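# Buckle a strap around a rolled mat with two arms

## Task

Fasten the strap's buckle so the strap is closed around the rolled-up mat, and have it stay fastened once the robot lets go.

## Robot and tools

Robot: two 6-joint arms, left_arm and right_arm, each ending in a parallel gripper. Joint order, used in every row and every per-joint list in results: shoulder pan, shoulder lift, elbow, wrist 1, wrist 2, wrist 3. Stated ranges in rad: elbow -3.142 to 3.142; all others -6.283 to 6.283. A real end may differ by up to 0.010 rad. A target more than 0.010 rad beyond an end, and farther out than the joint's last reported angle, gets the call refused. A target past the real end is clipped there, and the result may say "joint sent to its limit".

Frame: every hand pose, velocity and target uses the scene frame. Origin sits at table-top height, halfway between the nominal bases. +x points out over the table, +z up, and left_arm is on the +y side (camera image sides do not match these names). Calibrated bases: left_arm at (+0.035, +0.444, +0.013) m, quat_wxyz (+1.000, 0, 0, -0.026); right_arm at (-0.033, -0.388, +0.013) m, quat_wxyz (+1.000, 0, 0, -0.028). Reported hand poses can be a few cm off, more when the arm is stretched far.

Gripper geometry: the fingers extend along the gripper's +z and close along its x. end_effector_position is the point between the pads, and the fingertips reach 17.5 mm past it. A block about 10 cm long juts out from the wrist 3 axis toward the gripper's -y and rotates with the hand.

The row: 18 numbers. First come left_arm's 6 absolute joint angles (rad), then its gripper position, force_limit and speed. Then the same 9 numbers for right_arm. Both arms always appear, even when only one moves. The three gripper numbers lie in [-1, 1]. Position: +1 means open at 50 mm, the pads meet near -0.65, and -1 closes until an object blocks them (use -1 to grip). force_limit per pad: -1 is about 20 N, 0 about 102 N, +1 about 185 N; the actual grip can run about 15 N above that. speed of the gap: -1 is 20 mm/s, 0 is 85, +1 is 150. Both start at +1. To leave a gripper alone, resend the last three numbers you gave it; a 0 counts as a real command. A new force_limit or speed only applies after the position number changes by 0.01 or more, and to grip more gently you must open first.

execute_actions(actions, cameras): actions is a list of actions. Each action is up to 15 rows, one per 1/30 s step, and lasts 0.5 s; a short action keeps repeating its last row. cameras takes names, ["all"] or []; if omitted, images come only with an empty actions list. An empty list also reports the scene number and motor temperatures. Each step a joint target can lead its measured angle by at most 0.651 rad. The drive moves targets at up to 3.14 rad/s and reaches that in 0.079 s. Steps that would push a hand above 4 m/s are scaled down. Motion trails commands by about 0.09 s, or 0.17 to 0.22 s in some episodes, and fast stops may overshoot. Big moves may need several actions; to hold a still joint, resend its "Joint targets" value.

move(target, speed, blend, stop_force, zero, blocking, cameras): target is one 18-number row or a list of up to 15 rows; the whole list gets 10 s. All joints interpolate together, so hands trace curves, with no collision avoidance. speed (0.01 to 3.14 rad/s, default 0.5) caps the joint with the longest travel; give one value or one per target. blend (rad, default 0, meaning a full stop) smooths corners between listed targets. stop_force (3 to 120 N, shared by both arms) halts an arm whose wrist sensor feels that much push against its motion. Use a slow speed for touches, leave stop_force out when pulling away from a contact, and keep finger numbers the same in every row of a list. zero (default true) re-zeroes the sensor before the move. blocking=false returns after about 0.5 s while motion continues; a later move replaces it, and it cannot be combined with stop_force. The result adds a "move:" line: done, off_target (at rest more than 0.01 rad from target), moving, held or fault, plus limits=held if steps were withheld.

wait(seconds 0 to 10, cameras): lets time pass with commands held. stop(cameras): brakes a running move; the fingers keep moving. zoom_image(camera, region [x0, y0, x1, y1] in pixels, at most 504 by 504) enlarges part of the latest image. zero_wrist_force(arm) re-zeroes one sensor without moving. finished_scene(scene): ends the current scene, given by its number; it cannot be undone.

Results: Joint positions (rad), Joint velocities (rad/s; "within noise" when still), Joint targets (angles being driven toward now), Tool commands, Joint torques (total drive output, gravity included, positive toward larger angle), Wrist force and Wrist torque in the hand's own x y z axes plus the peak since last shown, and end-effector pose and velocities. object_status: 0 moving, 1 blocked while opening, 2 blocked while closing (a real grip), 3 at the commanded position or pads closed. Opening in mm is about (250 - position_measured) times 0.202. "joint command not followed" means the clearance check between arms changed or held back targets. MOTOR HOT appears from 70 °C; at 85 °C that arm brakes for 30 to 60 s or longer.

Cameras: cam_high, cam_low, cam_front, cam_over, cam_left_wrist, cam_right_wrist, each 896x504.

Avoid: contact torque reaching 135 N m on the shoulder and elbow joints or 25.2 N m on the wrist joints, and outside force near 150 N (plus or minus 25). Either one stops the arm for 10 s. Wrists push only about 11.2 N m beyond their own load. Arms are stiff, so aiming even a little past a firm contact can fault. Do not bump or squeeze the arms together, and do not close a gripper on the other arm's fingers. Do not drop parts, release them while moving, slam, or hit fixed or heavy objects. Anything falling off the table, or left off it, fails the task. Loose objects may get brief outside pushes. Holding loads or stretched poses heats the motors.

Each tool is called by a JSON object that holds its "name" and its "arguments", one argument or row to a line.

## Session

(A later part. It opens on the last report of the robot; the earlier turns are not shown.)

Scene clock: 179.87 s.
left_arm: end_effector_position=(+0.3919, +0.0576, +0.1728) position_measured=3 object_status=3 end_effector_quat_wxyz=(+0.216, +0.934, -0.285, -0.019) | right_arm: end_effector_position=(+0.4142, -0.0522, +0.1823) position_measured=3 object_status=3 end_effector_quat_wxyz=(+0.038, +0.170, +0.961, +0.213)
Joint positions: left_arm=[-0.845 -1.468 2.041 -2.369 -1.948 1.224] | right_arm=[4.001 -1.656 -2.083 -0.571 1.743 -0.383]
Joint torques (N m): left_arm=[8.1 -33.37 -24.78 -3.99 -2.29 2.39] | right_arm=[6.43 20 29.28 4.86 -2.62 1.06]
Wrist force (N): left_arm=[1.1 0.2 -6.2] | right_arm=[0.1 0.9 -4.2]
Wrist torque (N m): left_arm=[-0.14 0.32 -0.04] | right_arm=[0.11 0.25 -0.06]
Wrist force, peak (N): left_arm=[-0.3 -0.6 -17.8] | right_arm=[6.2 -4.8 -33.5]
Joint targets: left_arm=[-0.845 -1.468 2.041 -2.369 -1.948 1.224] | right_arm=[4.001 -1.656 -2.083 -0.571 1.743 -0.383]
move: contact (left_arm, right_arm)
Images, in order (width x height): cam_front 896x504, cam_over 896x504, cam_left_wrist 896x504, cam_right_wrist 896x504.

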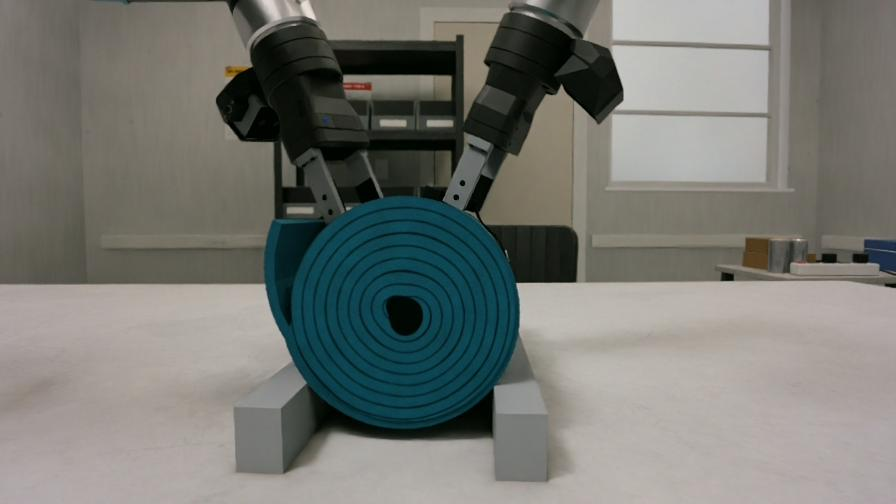

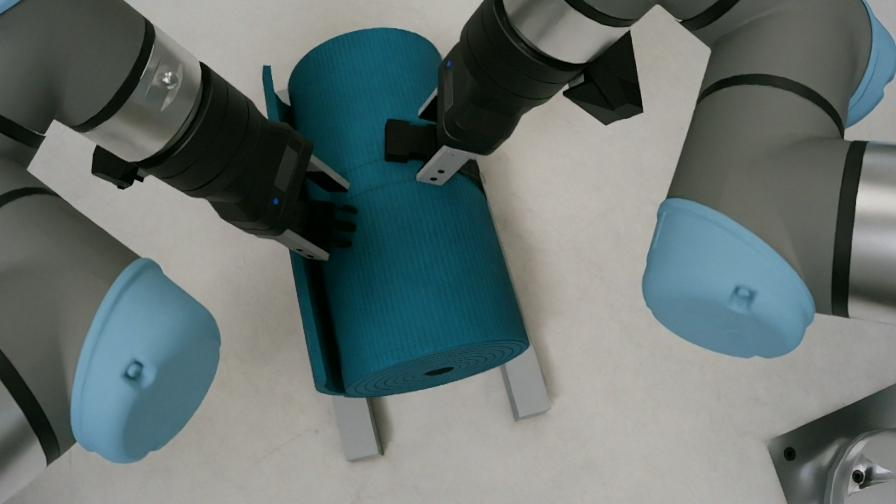

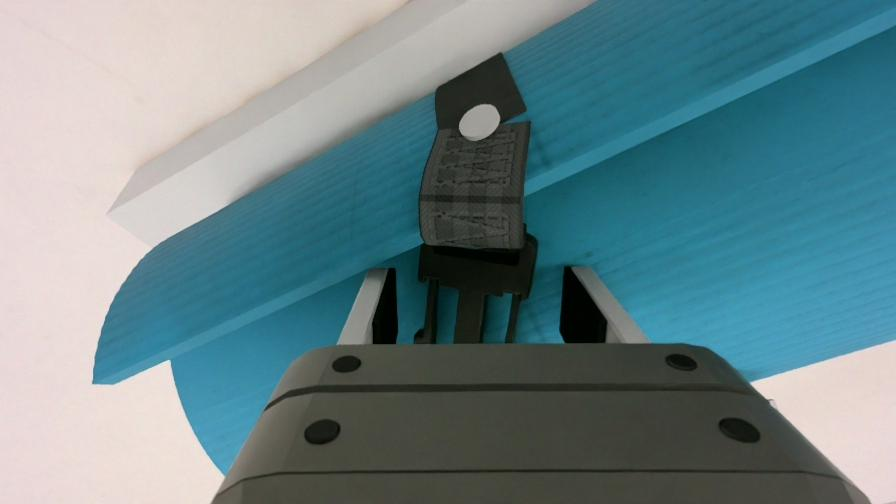

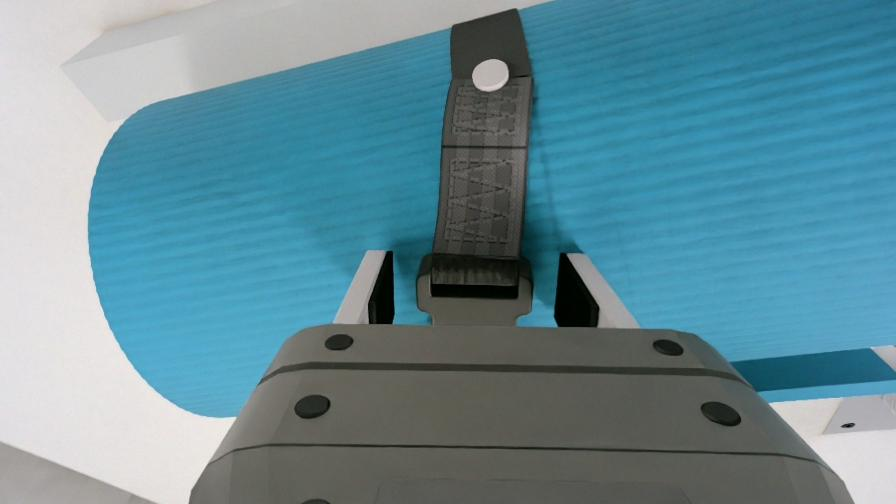

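{"name": "move", "arguments": {
  "target": [-0.8363,-1.4642,2.0429,-2.3714,-1.9496,1.2334,1,-0.5,0,4.001,-1.656,-2.083,-0.571,1.743,-0.383,1,-0.5,0],
  "speed": 0.06,
  "stop_force": 12,
  "cameras": ["cam_left_wrist","cam_front"]
}}

Scene clock: 205.77 s.
left_arm: end_effector_position=(+0.3948, +0.0608, +0.1704) position_measured=3 object_status=3 end_effector_quat_wxyz=(+0.216, +0.934, -0.285, -0.019) | right_arm: end_effector_position=(+0.4142, -0.0523, +0.1822) position_measured=3 object_status=3 end_effector_quat_wxyz=(+0.038, +0.170, +0.961, +0.213)
Joint positions: left_arm=[-0.836 -1.464 2.043 -2.371 -1.95 1.233] | right_arm=[4.001 -1.656 -2.083 -0.571 1.743 -0.383]
Joint torques (N m): left_arm=[-4.39 -19.03 -9.41 0.3 3.59 -3.05] | right_arm=[-8.19 32.74 9.77 1.76 -2.76 -1.46]
Wrist force (N): left_arm=[-2.9 9.0 -12.9] | right_arm=[0.6 3.0 -4.3]
Wrist torque (N m): left_arm=[-0.18 0.47 0.12] | right_arm=[0.14 0.21 0.00]
Wrist force, peak (N): left_arm=[-3.0 9.0 -12.9] | right_arm=[0.3 3.0 -4.5]
Joint targets: left_arm=[-0.836 -1.464 2.043 -2.371 -1.950 1.233] | right_arm=[4.001 -1.656 -2.083 -0.571 1.743 -0.383]
move: done
Images, in order (width x height): cam_front 896x504, cam_left_wrist 896x504.

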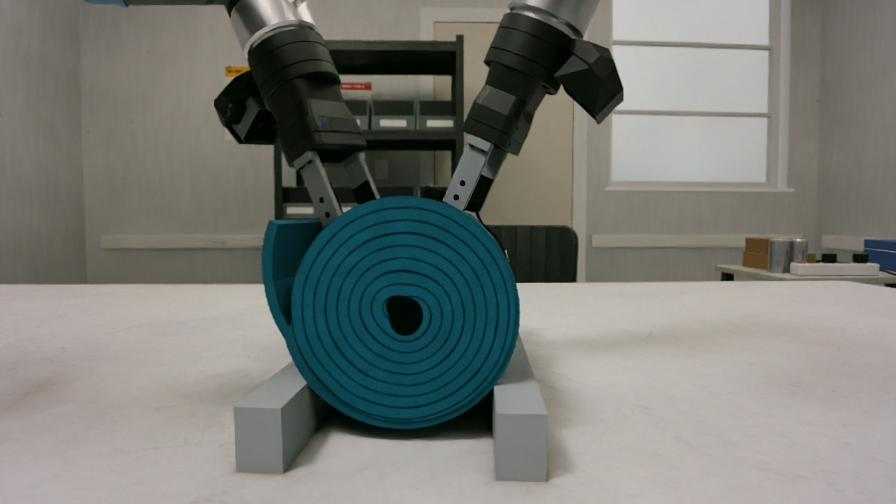

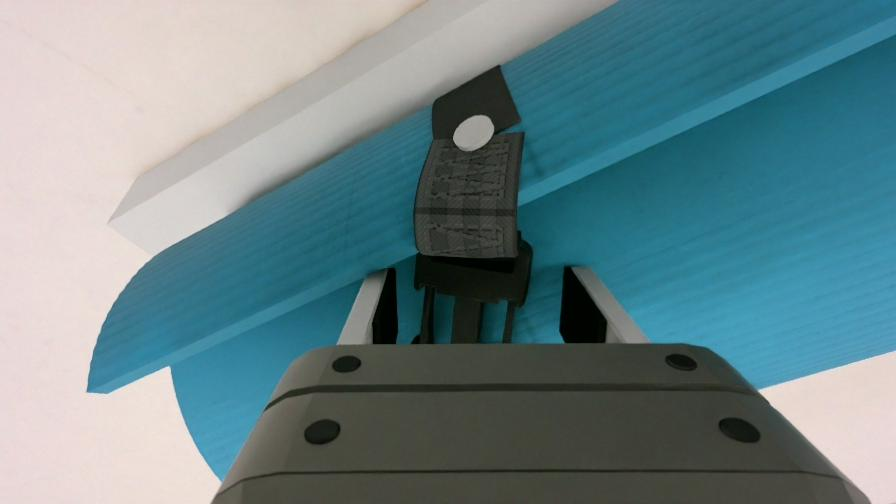

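{"name": "move", "arguments": {
  "target": [-0.8363,-1.4642,2.0429,-2.3714,-1.9496,1.2334,-1,-0.8,-0.9,4.001,-1.656,-2.083,-0.571,1.743,-0.383,-1,-0.7,-0.9],
  "cameras": ["cam_left_wrist","cam_right_wrist","cam_front","cam_over"]
}}

{"name": "zoom_image", "arguments": {
  "camera": "cam_left_wrist",
  "region": [350, 180, 600, 350]
}}

{"name": "zoom_image", "arguments": {
  "camera": "cam_over",
  "region": [260, 80, 510, 260]
}}

Scene clock: 211.47 s.
left_arm: end_effector_position=(+0.3948, +0.0608, +0.1705) position_measured=231 object_status=2 end_effector_quat_wxyz=(+0.216, +0.934, -0.285, -0.018) | right_arm: end_effector_position=(+0.4142, -0.0524, +0.1822) position_measured=84 object_status=2 end_effector_quat_wxyz=(+0.038, +0.170, +0.961, +0.213)
Joint positions: left_arm=[-0.836 -1.464 2.043 -2.372 -1.95 1.233] | right_arm=[4.001 -1.656 -2.083 -0.571 1.743 -0.383]
Joint torques (N m): left_arm=[-21.1 2.26 -4.73 0.5 -4.31 1.17] | right_arm=[-5.8 32.33 24.07 3.27 0.88 -1.29]
Wrist force (N): left_arm=[-2.0 -21.3 -70.7] | right_arm=[-0.6 0.7 0.1]
Wrist torque (N m): left_arm=[-0.81 -0.31 0.14] | right_arm=[0.07 0.07 -0.06]
Wrist force, peak (N): left_arm=[-1.8 -21.5 -70.8] | right_arm=[0.3 3.0 -4.3]
Joint targets: left_arm=[-0.836 -1.464 2.043 -2.371 -1.950 1.233] | right_arm=[4.001 -1.656 -2.083 -0.571 1.743 -0.383]
move: done
Images, in order (width x height): cam_front 896x504, cam_over 896x504, cam_left_wrist 896x504, cam_right_wrist 896x504.

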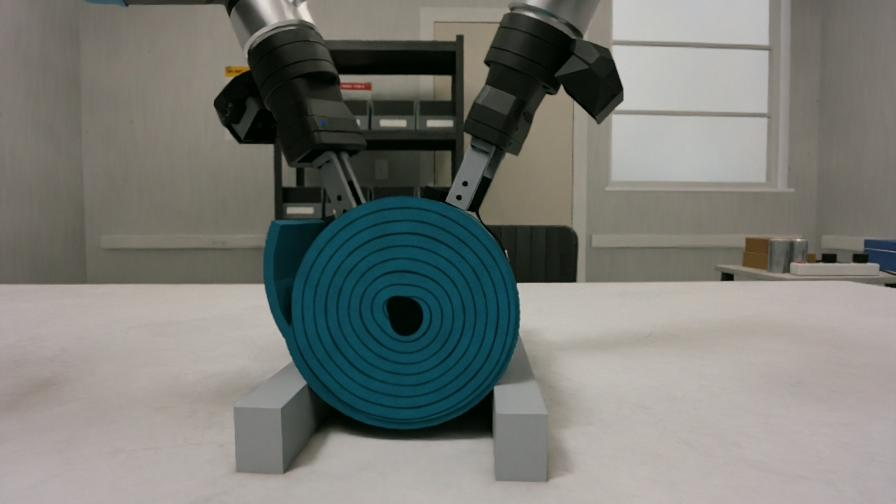

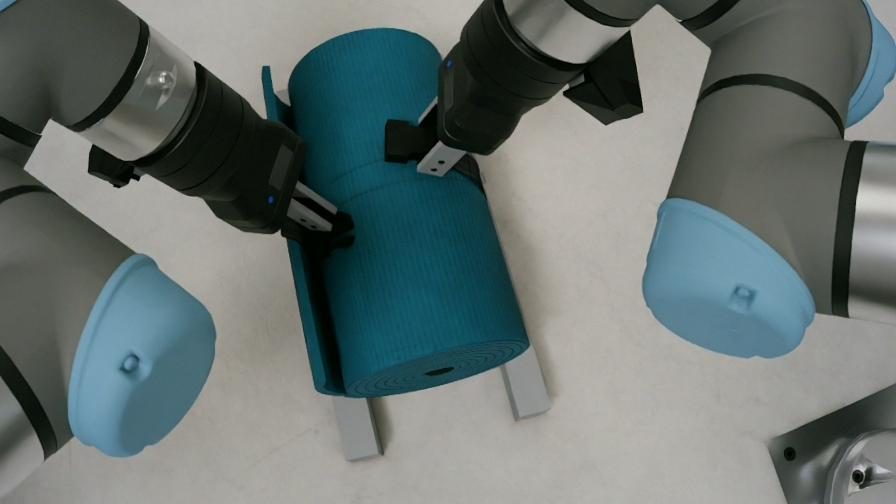

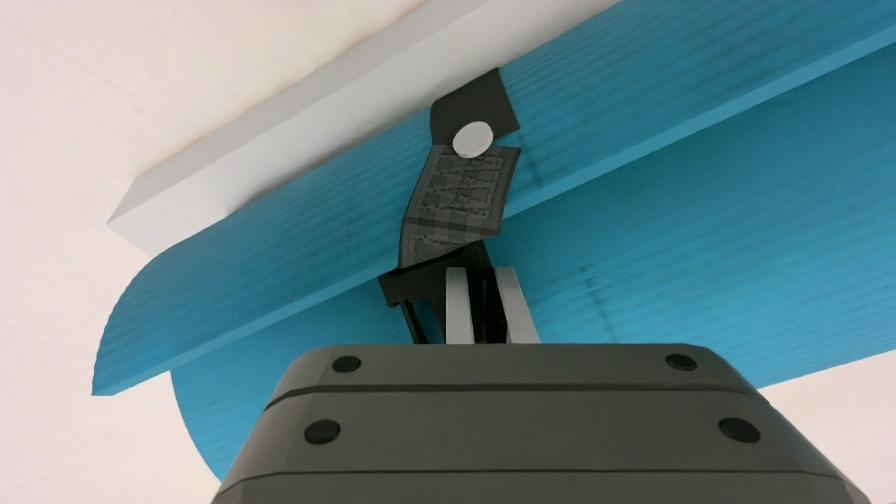

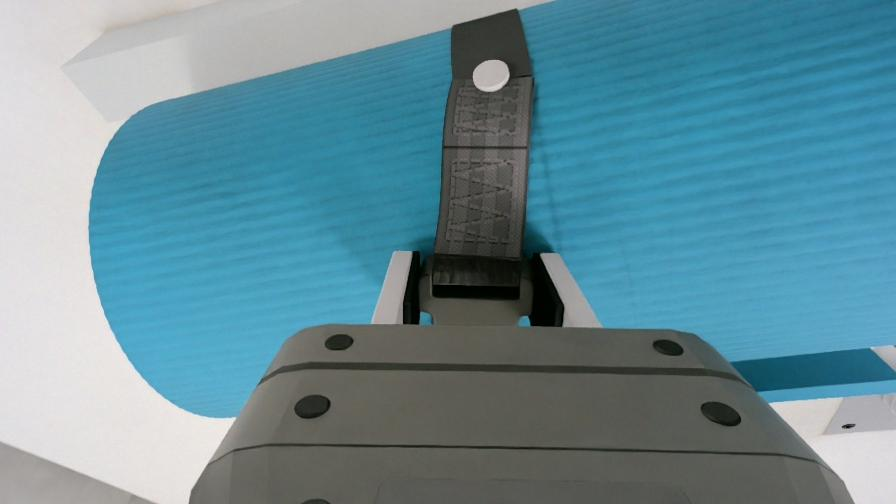

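Scaled by 2.016.

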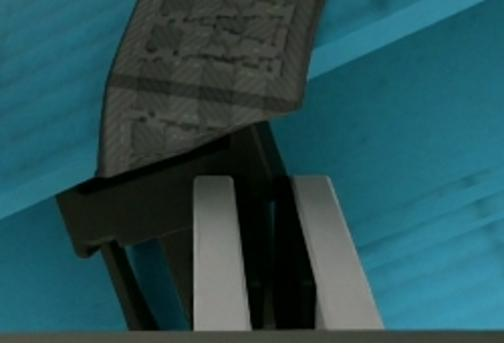

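Scaled by 2.016.

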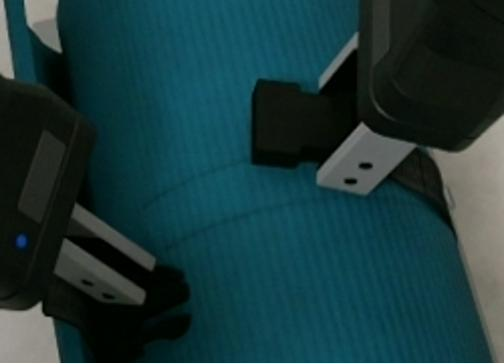

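{"name": "move", "arguments": {
  "target": [
    [-0.8363,-1.4642,2.0429,-2.3714,-1.9496,1.2334,1,-0.8,-0.5,4.001,-1.656,-2.083,-0.571,1.743,-0.383,-1,-0.7,-0.9],
    [-0.8204,-1.5005,1.99,-2.2761,-1.953,1.2499,1,-0.8,-0.5,4.001,-1.656,-2.083,-0.571,1.743,-0.383,-1,-0.7,-0.9]
  ],
  "speed": 0.15,
  "cameras": ["cam_left_wrist","cam_right_wrist","cam_front","cam_over"]
}}

{"name": "zoom_image", "arguments": {
  "camera": "cam_front",
  "region": [260, 140, 440, 280]
}}

{"name": "zoom_image", "arguments": {
  "camera": "cam_over",
  "region": [230, 140, 410, 280]
}}

Scene clock: 217.23 s.
left_arm: end_effector_position=(+0.4009, +0.0653, +0.2014) position_measured=3 object_status=3 end_effector_quat_wxyz=(+0.216, +0.934, -0.285, -0.019) | right_arm: end_effector_position=(+0.4142, -0.0523, +0.1822) position_measured=84 object_status=2 end_effector_quat_wxyz=(+0.038, +0.170, +0.961, +0.213)
Joint positions: left_arm=[-0.82 -1.501 1.99 -2.276 -1.953 1.25] | right_arm=[4.001 -1.656 -2.083 -0.571 1.743 -0.383]
Joint torques (N m): left_arm=[-5.51 -19.56 -16.94 -5.8 -1.41 -1.74] | right_arm=[-3.25 31.2 27.02 5.06 2.44 -1.04]
Wrist force (N): left_arm=[-0.2 -1.3 0.8] | right_arm=[-0.6 0.9 -0.4]
Wrist torque (N m): left_arm=[-0.17 0.07 -0.17] | right_arm=[0.08 0.09 -0.06]
Wrist force, peak (N): left_arm=[-1.6 -22.1 -71.5] | right_arm=[-0.8 1.0 -0.3]
Joint targets: left_arm=[-0.820 -1.500 1.990 -2.276 -1.953 1.250] | right_arm=[4.001 -1.656 -2.083 -0.571 1.743 -0.383]
move: done
Images, in order (width x height): cam_front 896x504, cam_over 896x504, cam_left_wrist 896x504, cam_right_wrist 896x504.

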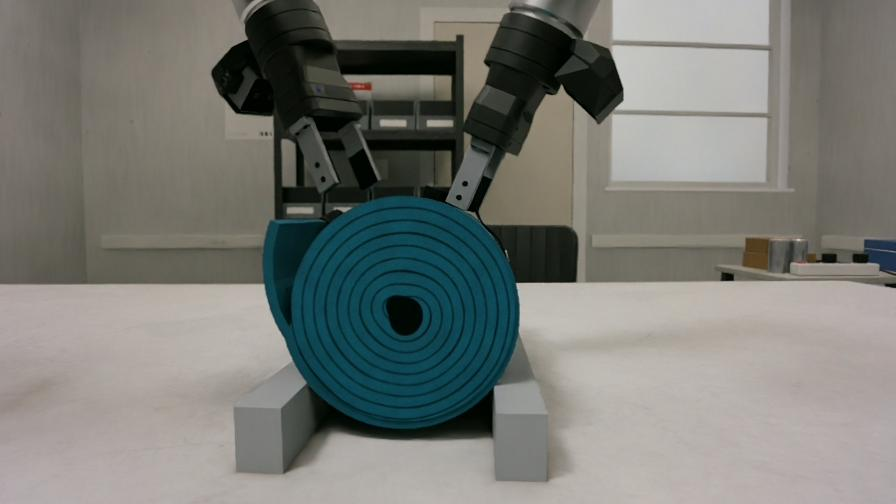

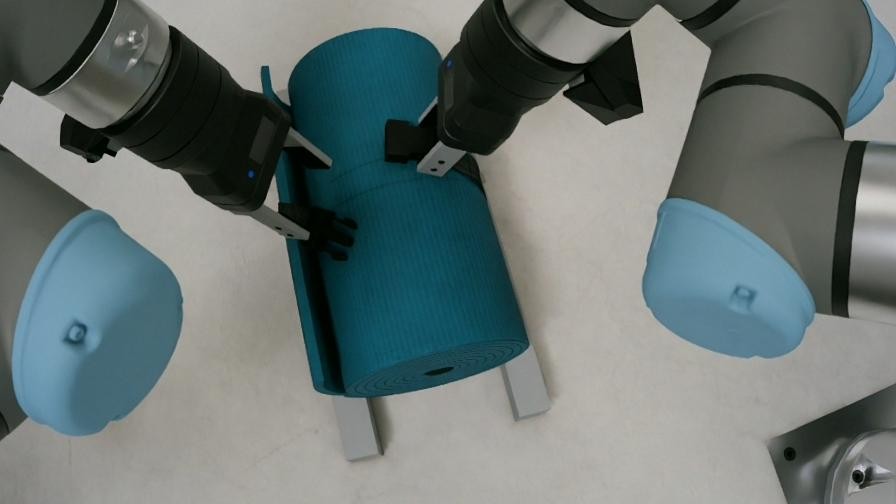

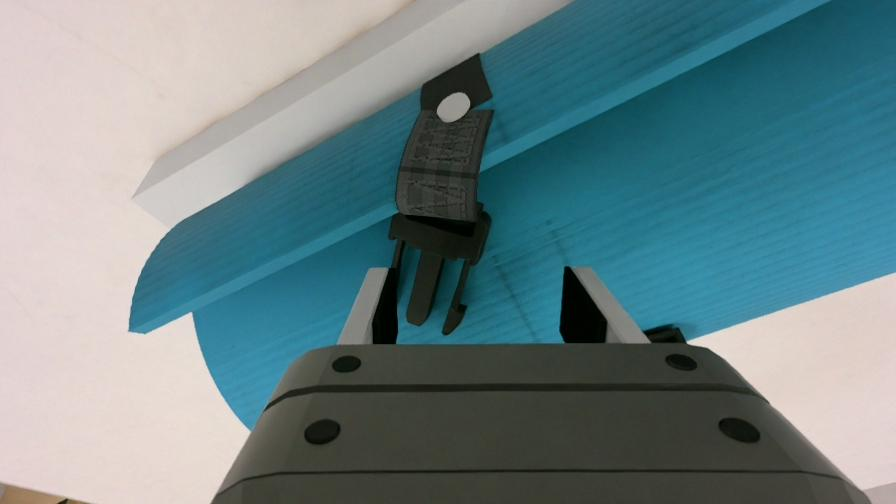

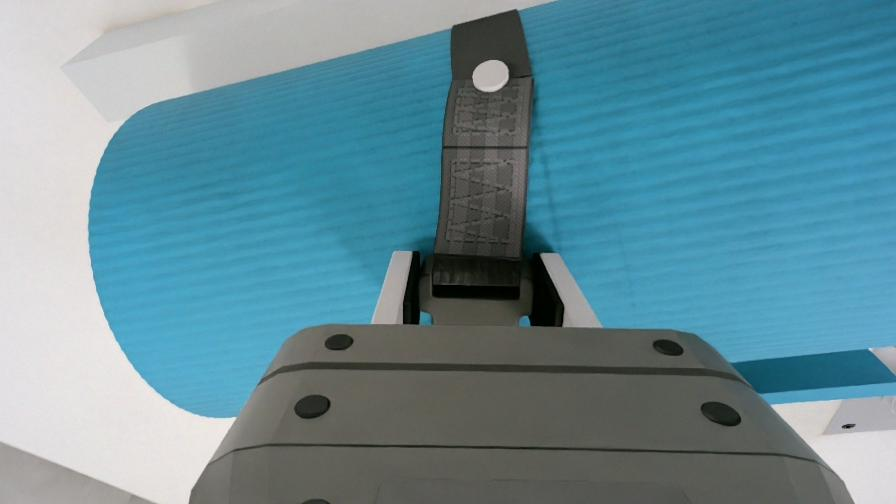

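Scaled by 2.800.

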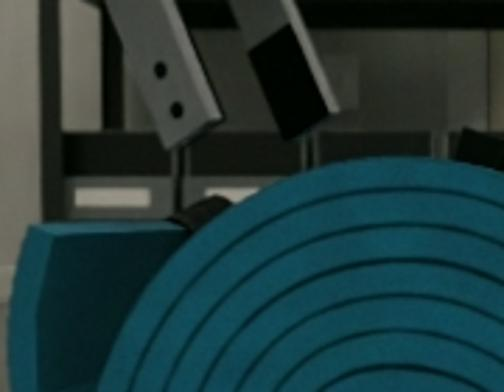

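Scaled by 2.800.

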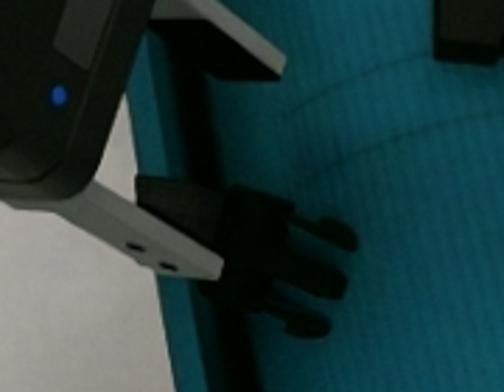

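{"name": "move", "arguments": {
  "target": [-0.8337,-1.5716,2.1842,-2.5856,-1.9173,1.1791,1,-0.8,-0.5,4.001,-1.656,-2.083,-0.571,1.743,-0.383,-1,-0.7,-0.9],
  "speed": 0.3,
  "cameras": ["cam_left_wrist","cam_over"]
}}

{"name": "zoom_image", "arguments": {
  "camera": "cam_left_wrist",
  "region": [320, 120, 620, 350]
}}

Scene clock: 251.67 s.
left_arm: end_effector_position=(+0.3916, +0.0792, +0.1895) position_measured=3 object_status=3 end_effector_quat_wxyz=(+0.253, +0.927, -0.269, +0.057) | right_arm: end_effector_position=(+0.4142, -0.0523, +0.1822) position_measured=84 object_status=2 end_effector_quat_wxyz=(+0.038, +0.170, +0.961, +0.213)
Joint positions: left_arm=[-0.834 -1.572 2.184 -2.585 -1.917 1.179] | right_arm=[4.001 -1.656 -2.083 -0.571 1.743 -0.383]
Joint torques (N m): left_arm=[3.98 -15.32 -25.58 -2.75 -2.22 2.43] | right_arm=[-1.19 29.92 26.98 5 2.38 -0.98]
Wrist force (N): left_arm=[-0.2 -1.0 0.2] | right_arm=[-0.8 1.0 -0.4]
Wrist torque (N m): left_arm=[-0.17 0.07 -0.05] | right_arm=[0.09 0.11 -0.06]
Wrist force, peak (N): left_arm=[-0.8 -1.5 0.5] | right_arm=[-0.8 1.0 -0.6]
Joint targets: left_arm=[-0.834 -1.572 2.184 -2.586 -1.917 1.179] | right_arm=[4.001 -1.656 -2.083 -0.571 1.743 -0.383]
move: done
Images, in order (width x height): cam_over 896x504, cam_left_wrist 896x504.

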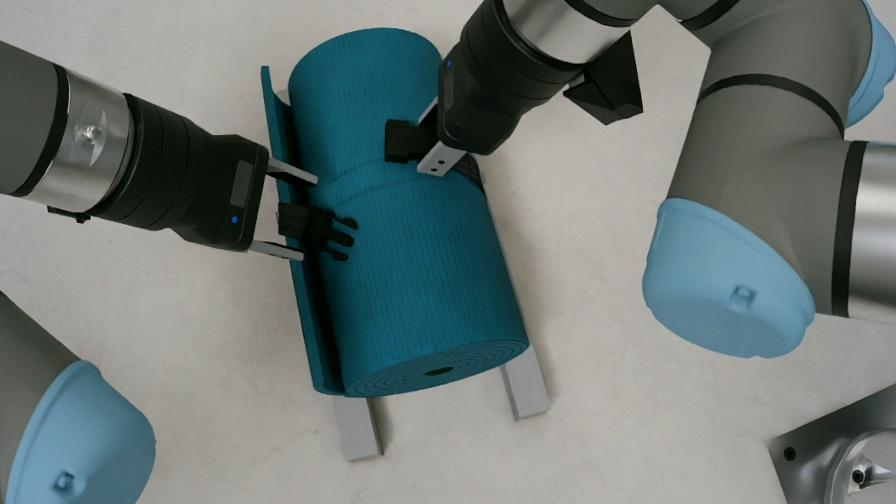

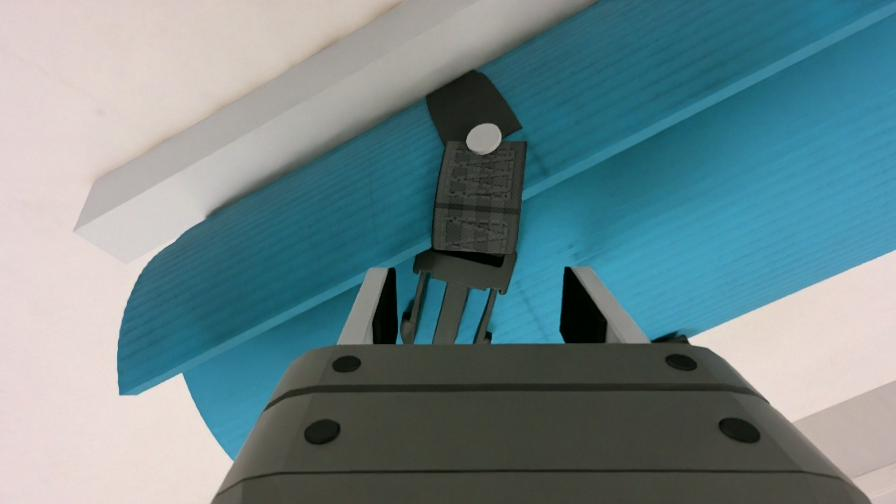

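Scaled by 1.680.

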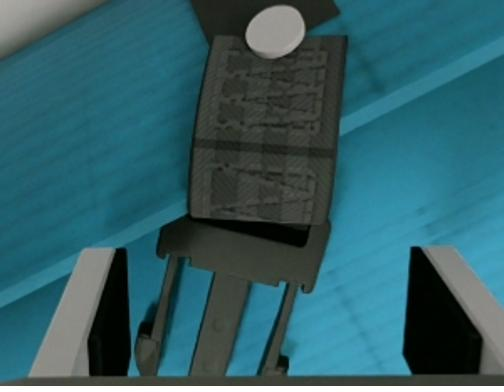

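{"name": "move", "arguments": {
  "target": [-0.8542,-1.5289,2.2057,-2.6564,-1.9093,1.1593,1,-0.8,-0.5,4.001,-1.656,-2.083,-0.571,1.743,-0.383,-1,-0.7,-0.9],
  "speed": 0.08,
  "stop_force": 14,
  "cameras": ["cam_left_wrist","cam_over","cam_front"]
}}

{"name": "zoom_image", "arguments": {
  "camera": "cam_left_wrist",
  "region": [320, 120, 620, 350]
}}

Scene clock: 263.60 s.
left_arm: end_effector_position=(+0.3903, +0.0747, +0.1805) position_measured=3 object_status=3 end_effector_quat_wxyz=(+0.253, +0.927, -0.269, +0.057) | right_arm: end_effector_position=(+0.4142, -0.0523, +0.1822) position_measured=84 object_status=2 end_effector_quat_wxyz=(+0.038, +0.170, +0.961, +0.213)
Joint positions: left_arm=[-0.843 -1.552 2.194 -2.618 -1.914 1.17] | right_arm=[4.001 -1.656 -2.083 -0.571 1.743 -0.383]
Joint torques (N m): left_arm=[8.64 -13.38 -22.44 -3.71 -1.3 2.49] | right_arm=[0.4 28.98 26.81 4.95 2.37 -0.97]
Wrist force (N): left_arm=[3.1 4.4 -14.2] | right_arm=[-0.6 0.6 0.0]
Wrist torque (N m): left_arm=[-0.07 -0.30 -0.20] | right_arm=[0.07 0.08 -0.06]
Wrist force, peak (N): left_arm=[4.4 8.1 -22.7] | right_arm=[-0.7 1.0 -0.6]
Joint targets: left_arm=[-0.843 -1.552 2.194 -2.618 -1.914 1.170] | right_arm=[4.001 -1.656 -2.083 -0.571 1.743 -0.383]
move: contact (left_arm); left_arm: the wrist 1 is farthest, 0.038 rad from its target
Images, in order (width x height): cam_front 896x504, cam_over 896x504, cam_left_wrist 896x504.

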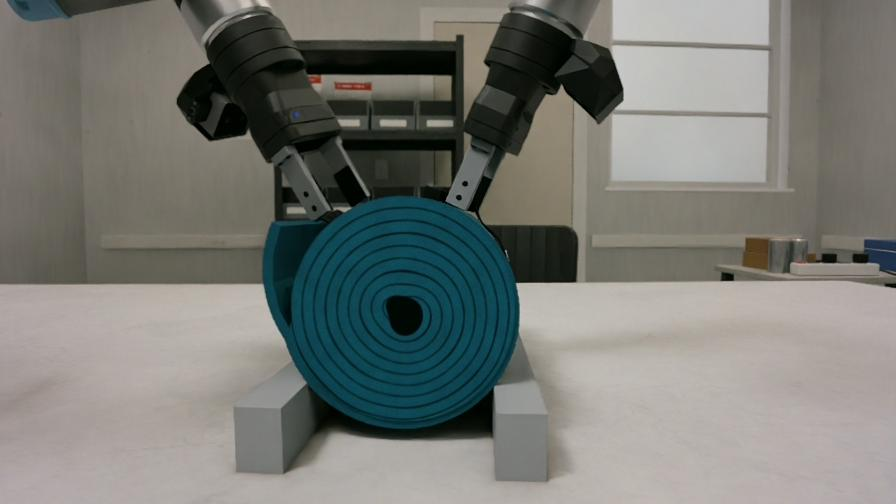

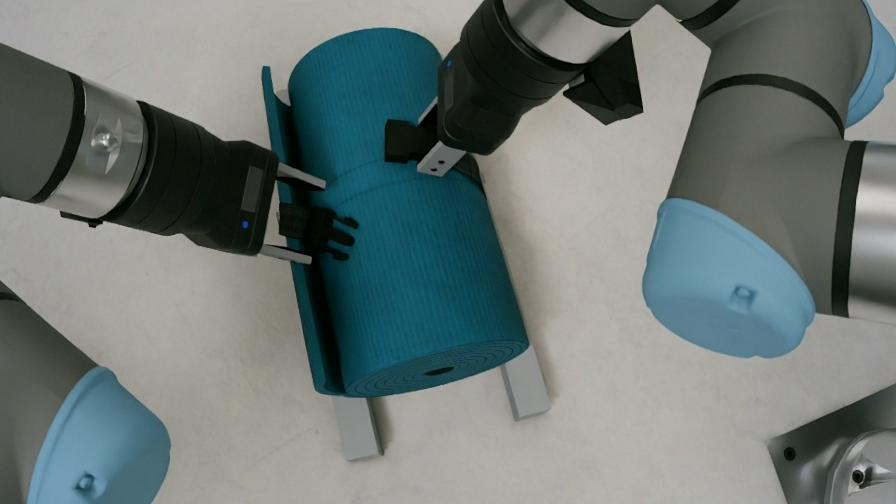

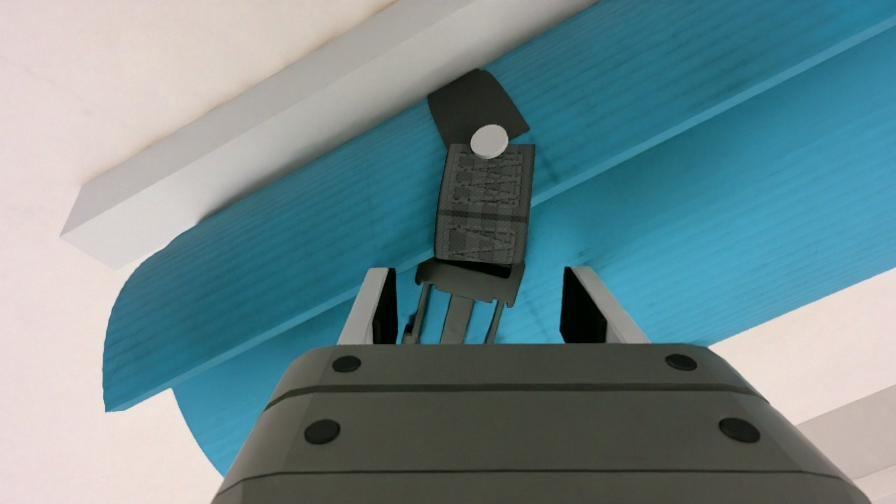

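Scaled by 1.680.

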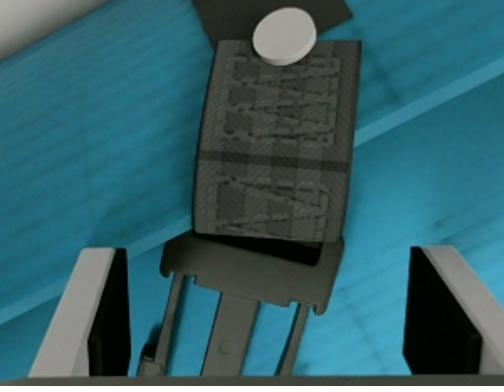

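{"name": "move", "arguments": {
  "target": [-0.8337,-1.5716,2.1842,-2.5856,-1.9173,1.0385,0.74,-0.8,-0.5,4.001,-1.656,-2.083,-0.571,1.743,-0.383,-1,-0.7,-0.9],
  "speed": 0.3
}}

{"name": "move", "arguments": {
  "target": [-0.8583,-1.5307,2.2027,-2.6528,-1.9076,1.0157,0.74,-0.8,-0.5,4.001,-1.656,-2.083,-0.571,1.743,-0.383,-1,-0.7,-0.9],
  "speed": 0.08,
  "stop_force": 16,
  "cameras": ["cam_left_wrist","cam_over","cam_front"]
}}

{"name": "zoom_image", "arguments": {
  "camera": "cam_left_wrist",
  "region": [320, 120, 620, 350]
}}

Scene clock: 280.27 s.
left_arm: end_effector_position=(+0.3916, +0.0792, +0.1896) position_measured=42 object_status=3 end_effector_quat_wxyz=(+0.256, +0.944, -0.204, +0.039) | right_arm: end_effector_position=(+0.4142, -0.0523, +0.1822) position_measured=84 object_status=2 end_effector_quat_wxyz=(+0.038, +0.170, +0.961, +0.213)
Joint positions: left_arm=[-0.834 -1.572 2.184 -2.586 -1.917 1.039] | right_arm=[4.001 -1.656 -2.083 -0.571 1.743 -0.383]
Joint torques (N m): left_arm=[-5.54 -16.06 -15.48 -6.16 -0.18 0.36] | right_arm=[1.95 28.4 26.06 4.86 2.23 -0.93]
Wrist force (N): left_arm=[-0.3 -1.3 0.6] | right_arm=[-0.7 0.5 -0.4]
Wrist torque (N m): left_arm=[-0.20 0.08 -0.17] | right_arm=[0.05 0.09 -0.06]
Wrist force, peak (N): left_arm=[3.3 4.2 -14.6] | right_arm=[-0.8 0.8 -0.6]
Joint targets: left_arm=[-0.834 -1.572 2.184 -2.586 -1.917 1.039] | right_arm=[4.001 -1.656 -2.083 -0.571 1.743 -0.383]
move: done

Scene clock: 281.93 s.
left_arm: end_effector_position=(+0.3889, +0.0710, +0.1767) position_measured=42 object_status=3 end_effector_quat_wxyz=(+0.256, +0.944, -0.204, +0.040) | right_arm: end_effector_position=(+0.4142, -0.0523, +0.1822) position_measured=84 object_status=2 end_effector_quat_wxyz=(+0.038, +0.170, +0.961, +0.213)
Joint positions: left_arm=[-0.851 -1.543 2.197 -2.633 -1.911 1.022] | right_arm=[4.001 -1.656 -2.083 -0.571 1.743 -0.383]
Joint torques (N m): left_arm=[9.02 -13.8 -22.32 -3.48 -1.2 2.49] | right_arm=[2.72 28.28 26.47 4.91 2.28 -0.8]
Wrist force (N): left_arm=[3.7 5.5 -13.6] | right_arm=[-0.6 0.5 0.0]
Wrist torque (N m): left_arm=[-0.06 -0.31 -0.24] | right_arm=[0.05 0.07 -0.06]
Wrist force, peak (N): left_arm=[4.8 9.7 -21.3] | right_arm=[-0.8 0.8 -0.5]
Joint targets: left_arm=[-0.851 -1.543 2.197 -2.633 -1.911 1.022] | right_arm=[4.001 -1.656 -2.083 -0.571 1.743 -0.383]
move: contact (left_arm); left_arm: the wrist 1 is farthest, 0.020 rad from its target
Images, in order (width x height): cam_front 896x504, cam_over 896x504, cam_left_wrist 896x504.

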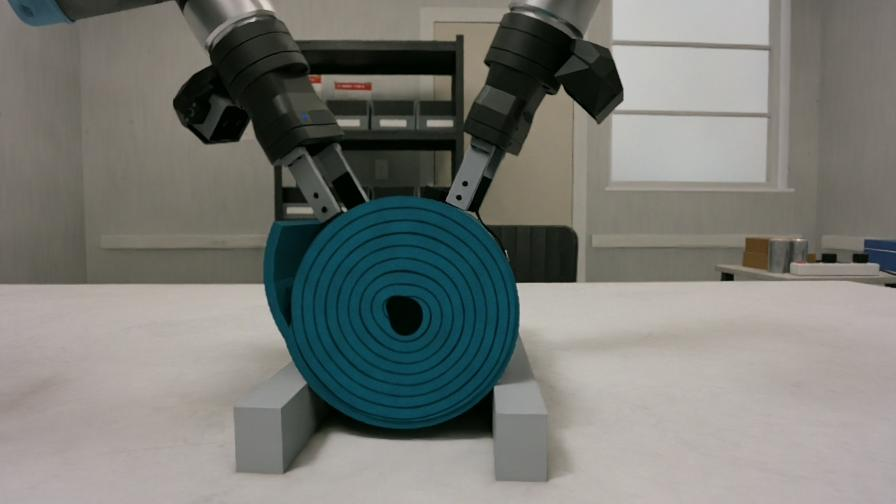

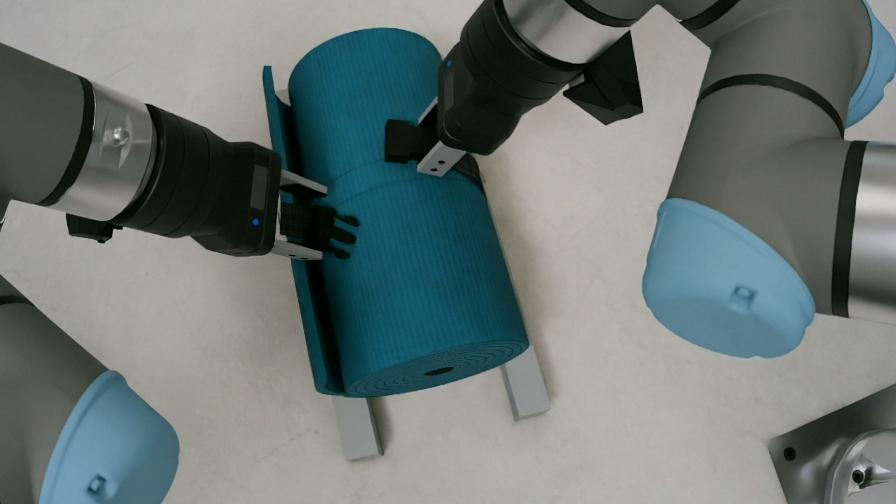

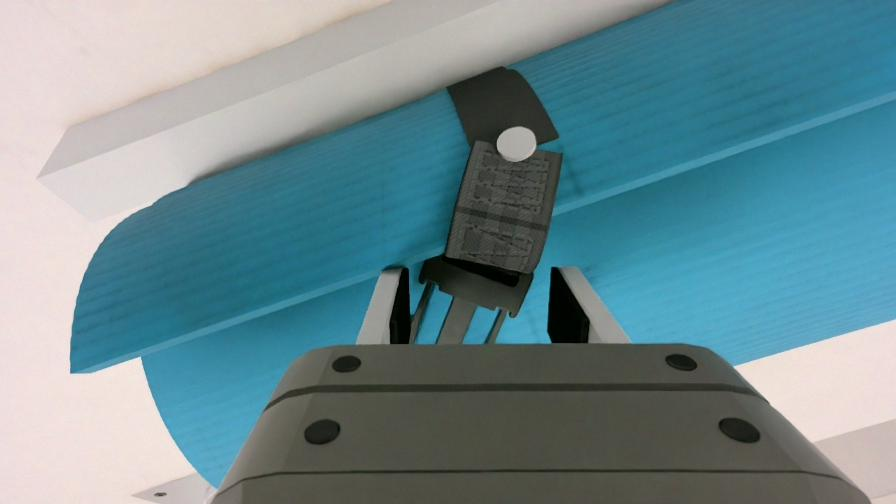

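Scaled by 1.680.

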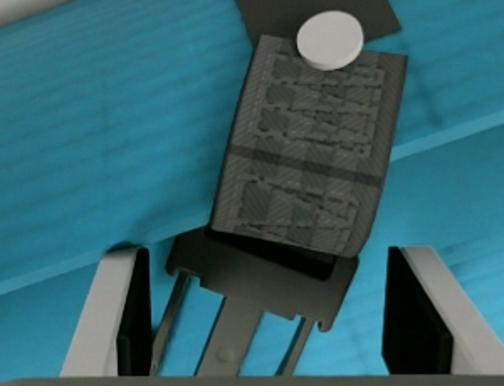

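{"name": "move", "arguments": {
  "target": [-0.8596,-1.5529,2.1885,-2.6168,-1.9071,1.0145,0.74,-0.8,-0.5,4.001,-1.656,-2.083,-0.571,1.743,-0.383,-1,-0.7,-0.9],
  "speed": 0.1
}}

{"name": "move", "arguments": {
  "target": [-0.8699,-1.5237,2.1954,-2.6562,-1.9031,1.0045,0.74,-0.8,-0.5,4.001,-1.656,-2.083,-0.571,1.743,-0.383,-1,-0.7,-0.9],
  "speed": 0.06,
  "stop_force": 14,
  "cameras": ["cam_left_wrist"]
}}

{"name": "zoom_image", "arguments": {
  "camera": "cam_left_wrist",
  "region": [320, 120, 620, 350]
}}

Scene clock: 294.90 s.
left_arm: end_effector_position=(+0.3868, +0.0680, +0.1829) position_measured=42 object_status=3 end_effector_quat_wxyz=(+0.256, +0.944, -0.204, +0.039) | right_arm: end_effector_position=(+0.4142, -0.0523, +0.1822) position_measured=84 object_status=2 end_effector_quat_wxyz=(+0.038, +0.170, +0.961, +0.213)
Joint positions: left_arm=[-0.86 -1.553 2.188 -2.616 -1.907 1.014] | right_arm=[4.001 -1.656 -2.083 -0.571 1.743 -0.383]
Joint torques (N m): left_arm=[4.04 -22.96 -19.84 -4.55 0.43 -0.94] | right_arm=[3.98 26.84 26.54 4.85 2.31 -0.71]
Wrist force (N): left_arm=[-0.3 -1.3 0.6] | right_arm=[-0.9 0.4 -0.5]
Wrist torque (N m): left_arm=[-0.20 0.08 -0.04] | right_arm=[0.04 0.10 -0.06]
Wrist force, peak (N): left_arm=[3.6 5.7 -13.8] | right_arm=[-0.8 0.9 -0.1]
Joint targets: left_arm=[-0.860 -1.553 2.188 -2.617 -1.907 1.015] | right_arm=[4.001 -1.656 -2.083 -0.571 1.743 -0.383]
move: done

Scene clock: 296.53 s.
left_arm: end_effector_position=(+0.3865, +0.0617, +0.1721) position_measured=42 object_status=3 end_effector_quat_wxyz=(+0.256, +0.944, -0.204, +0.039) | right_arm: end_effector_position=(+0.4142, -0.0523, +0.1822) position_measured=84 object_status=2 end_effector_quat_wxyz=(+0.038, +0.170, +0.961, +0.213)
Joint positions: left_arm=[-0.869 -1.525 2.195 -2.654 -1.903 1.005] | right_arm=[4.001 -1.656 -2.083 -0.571 1.743 -0.383]
Joint torques (N m): left_arm=[5.83 -30.31 -29 -3.04 -2.42 2.31] | right_arm=[4.32 26.66 26.36 4.94 2.36 -0.66]
Wrist force (N): left_arm=[-3.9 -6.0 -13.4] | right_arm=[-0.6 0.9 -0.2]
Wrist torque (N m): left_arm=[-0.35 -0.29 0.09] | right_arm=[0.07 0.06 -0.06]
Wrist force, peak (N): left_arm=[-10.1 -9.8 -30.6] | right_arm=[-0.9 1.0 -0.3]
Joint targets: left_arm=[-0.869 -1.525 2.195 -2.654 -1.903 1.005] | right_arm=[4.001 -1.656 -2.083 -0.571 1.743 -0.383]
move: contact (left_arm)
Images, in order (width x height): cam_left_wrist 896x504.

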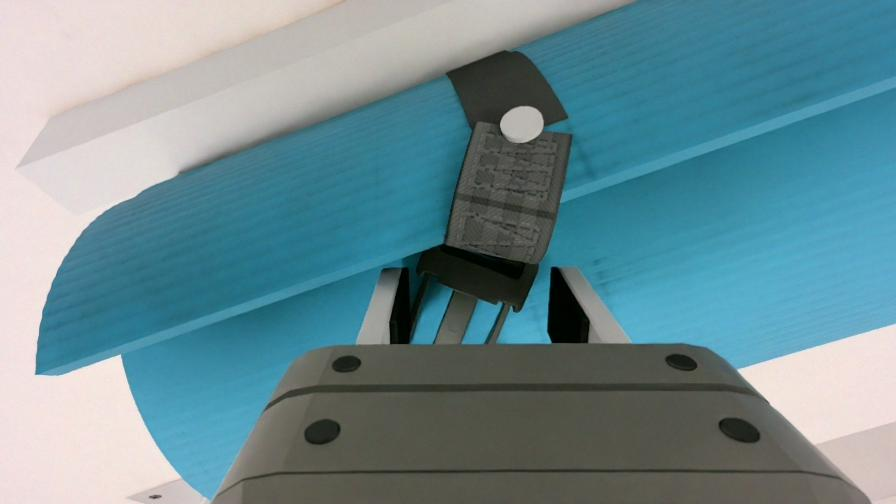

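Scaled by 1.680.

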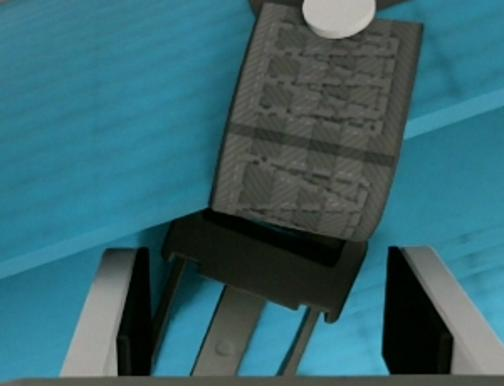

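{"name": "move", "arguments": {
  "target": [-0.8584,-1.5215,2.2011,-2.6604,-1.9076,1.0157,0.74,-0.8,-0.5,4.001,-1.656,-2.083,-0.571,1.743,-0.383,-1,-0.7,-0.9],
  "speed": 0.05,
  "stop_force": 20,
  "cameras": ["cam_left_wrist"]
}}

{"name": "zoom_image", "arguments": {
  "camera": "cam_left_wrist",
  "region": [320, 120, 620, 350]
}}

Scene clock: 303.53 s.
left_arm: end_effector_position=(+0.3888, +0.0662, +0.1687) position_measured=42 object_status=3 end_effector_quat_wxyz=(+0.256, +0.944, -0.204, +0.039) | right_arm: end_effector_position=(+0.4142, -0.0523, +0.1822) position_measured=84 object_status=2 end_effector_quat_wxyz=(+0.038, +0.170, +0.961, +0.213)
Joint positions: left_arm=[-0.858 -1.521 2.201 -2.66 -1.908 1.016] | right_arm=[4.001 -1.656 -2.083 -0.571 1.743 -0.383]
Joint torques (N m): left_arm=[-7.84 -29.33 -28.33 -1.56 1.12 -2.55] | right_arm=[4.47 25.61 26.03 4.81 2.26 -0.54]
Wrist force (N): left_arm=[-0.1 -0.8 -0.1] | right_arm=[-0.7 0.9 -0.4]
Wrist torque (N m): left_arm=[-0.16 0.05 -0.17] | right_arm=[0.08 0.10 -0.05]
Wrist force, peak (N): left_arm=[-3.8 -6.0 -13.4] | right_arm=[-1.0 0.9 -0.3]
Joint targets: left_arm=[-0.858 -1.521 2.201 -2.660 -1.908 1.016] | right_arm=[4.001 -1.656 -2.083 -0.571 1.743 -0.383]
move: done
Images, in order (width x height): cam_left_wrist 896x504.

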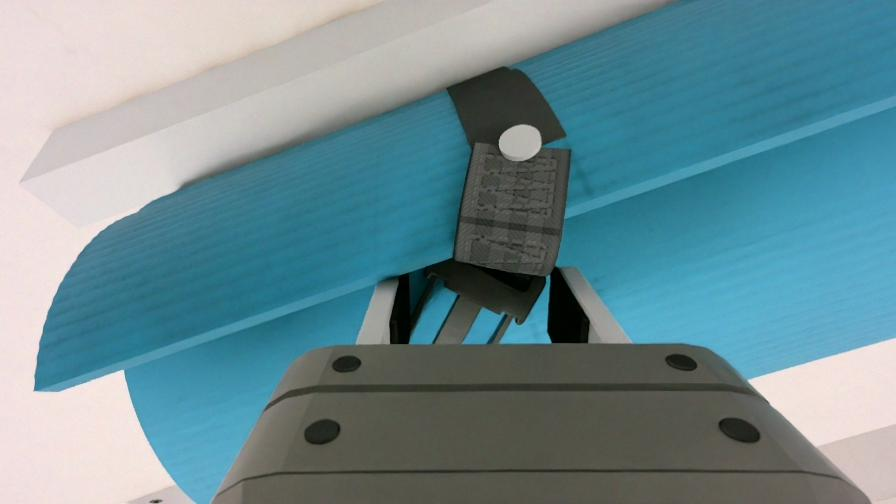

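Scaled by 1.680.

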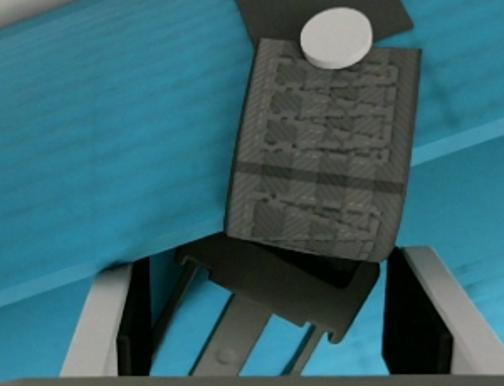

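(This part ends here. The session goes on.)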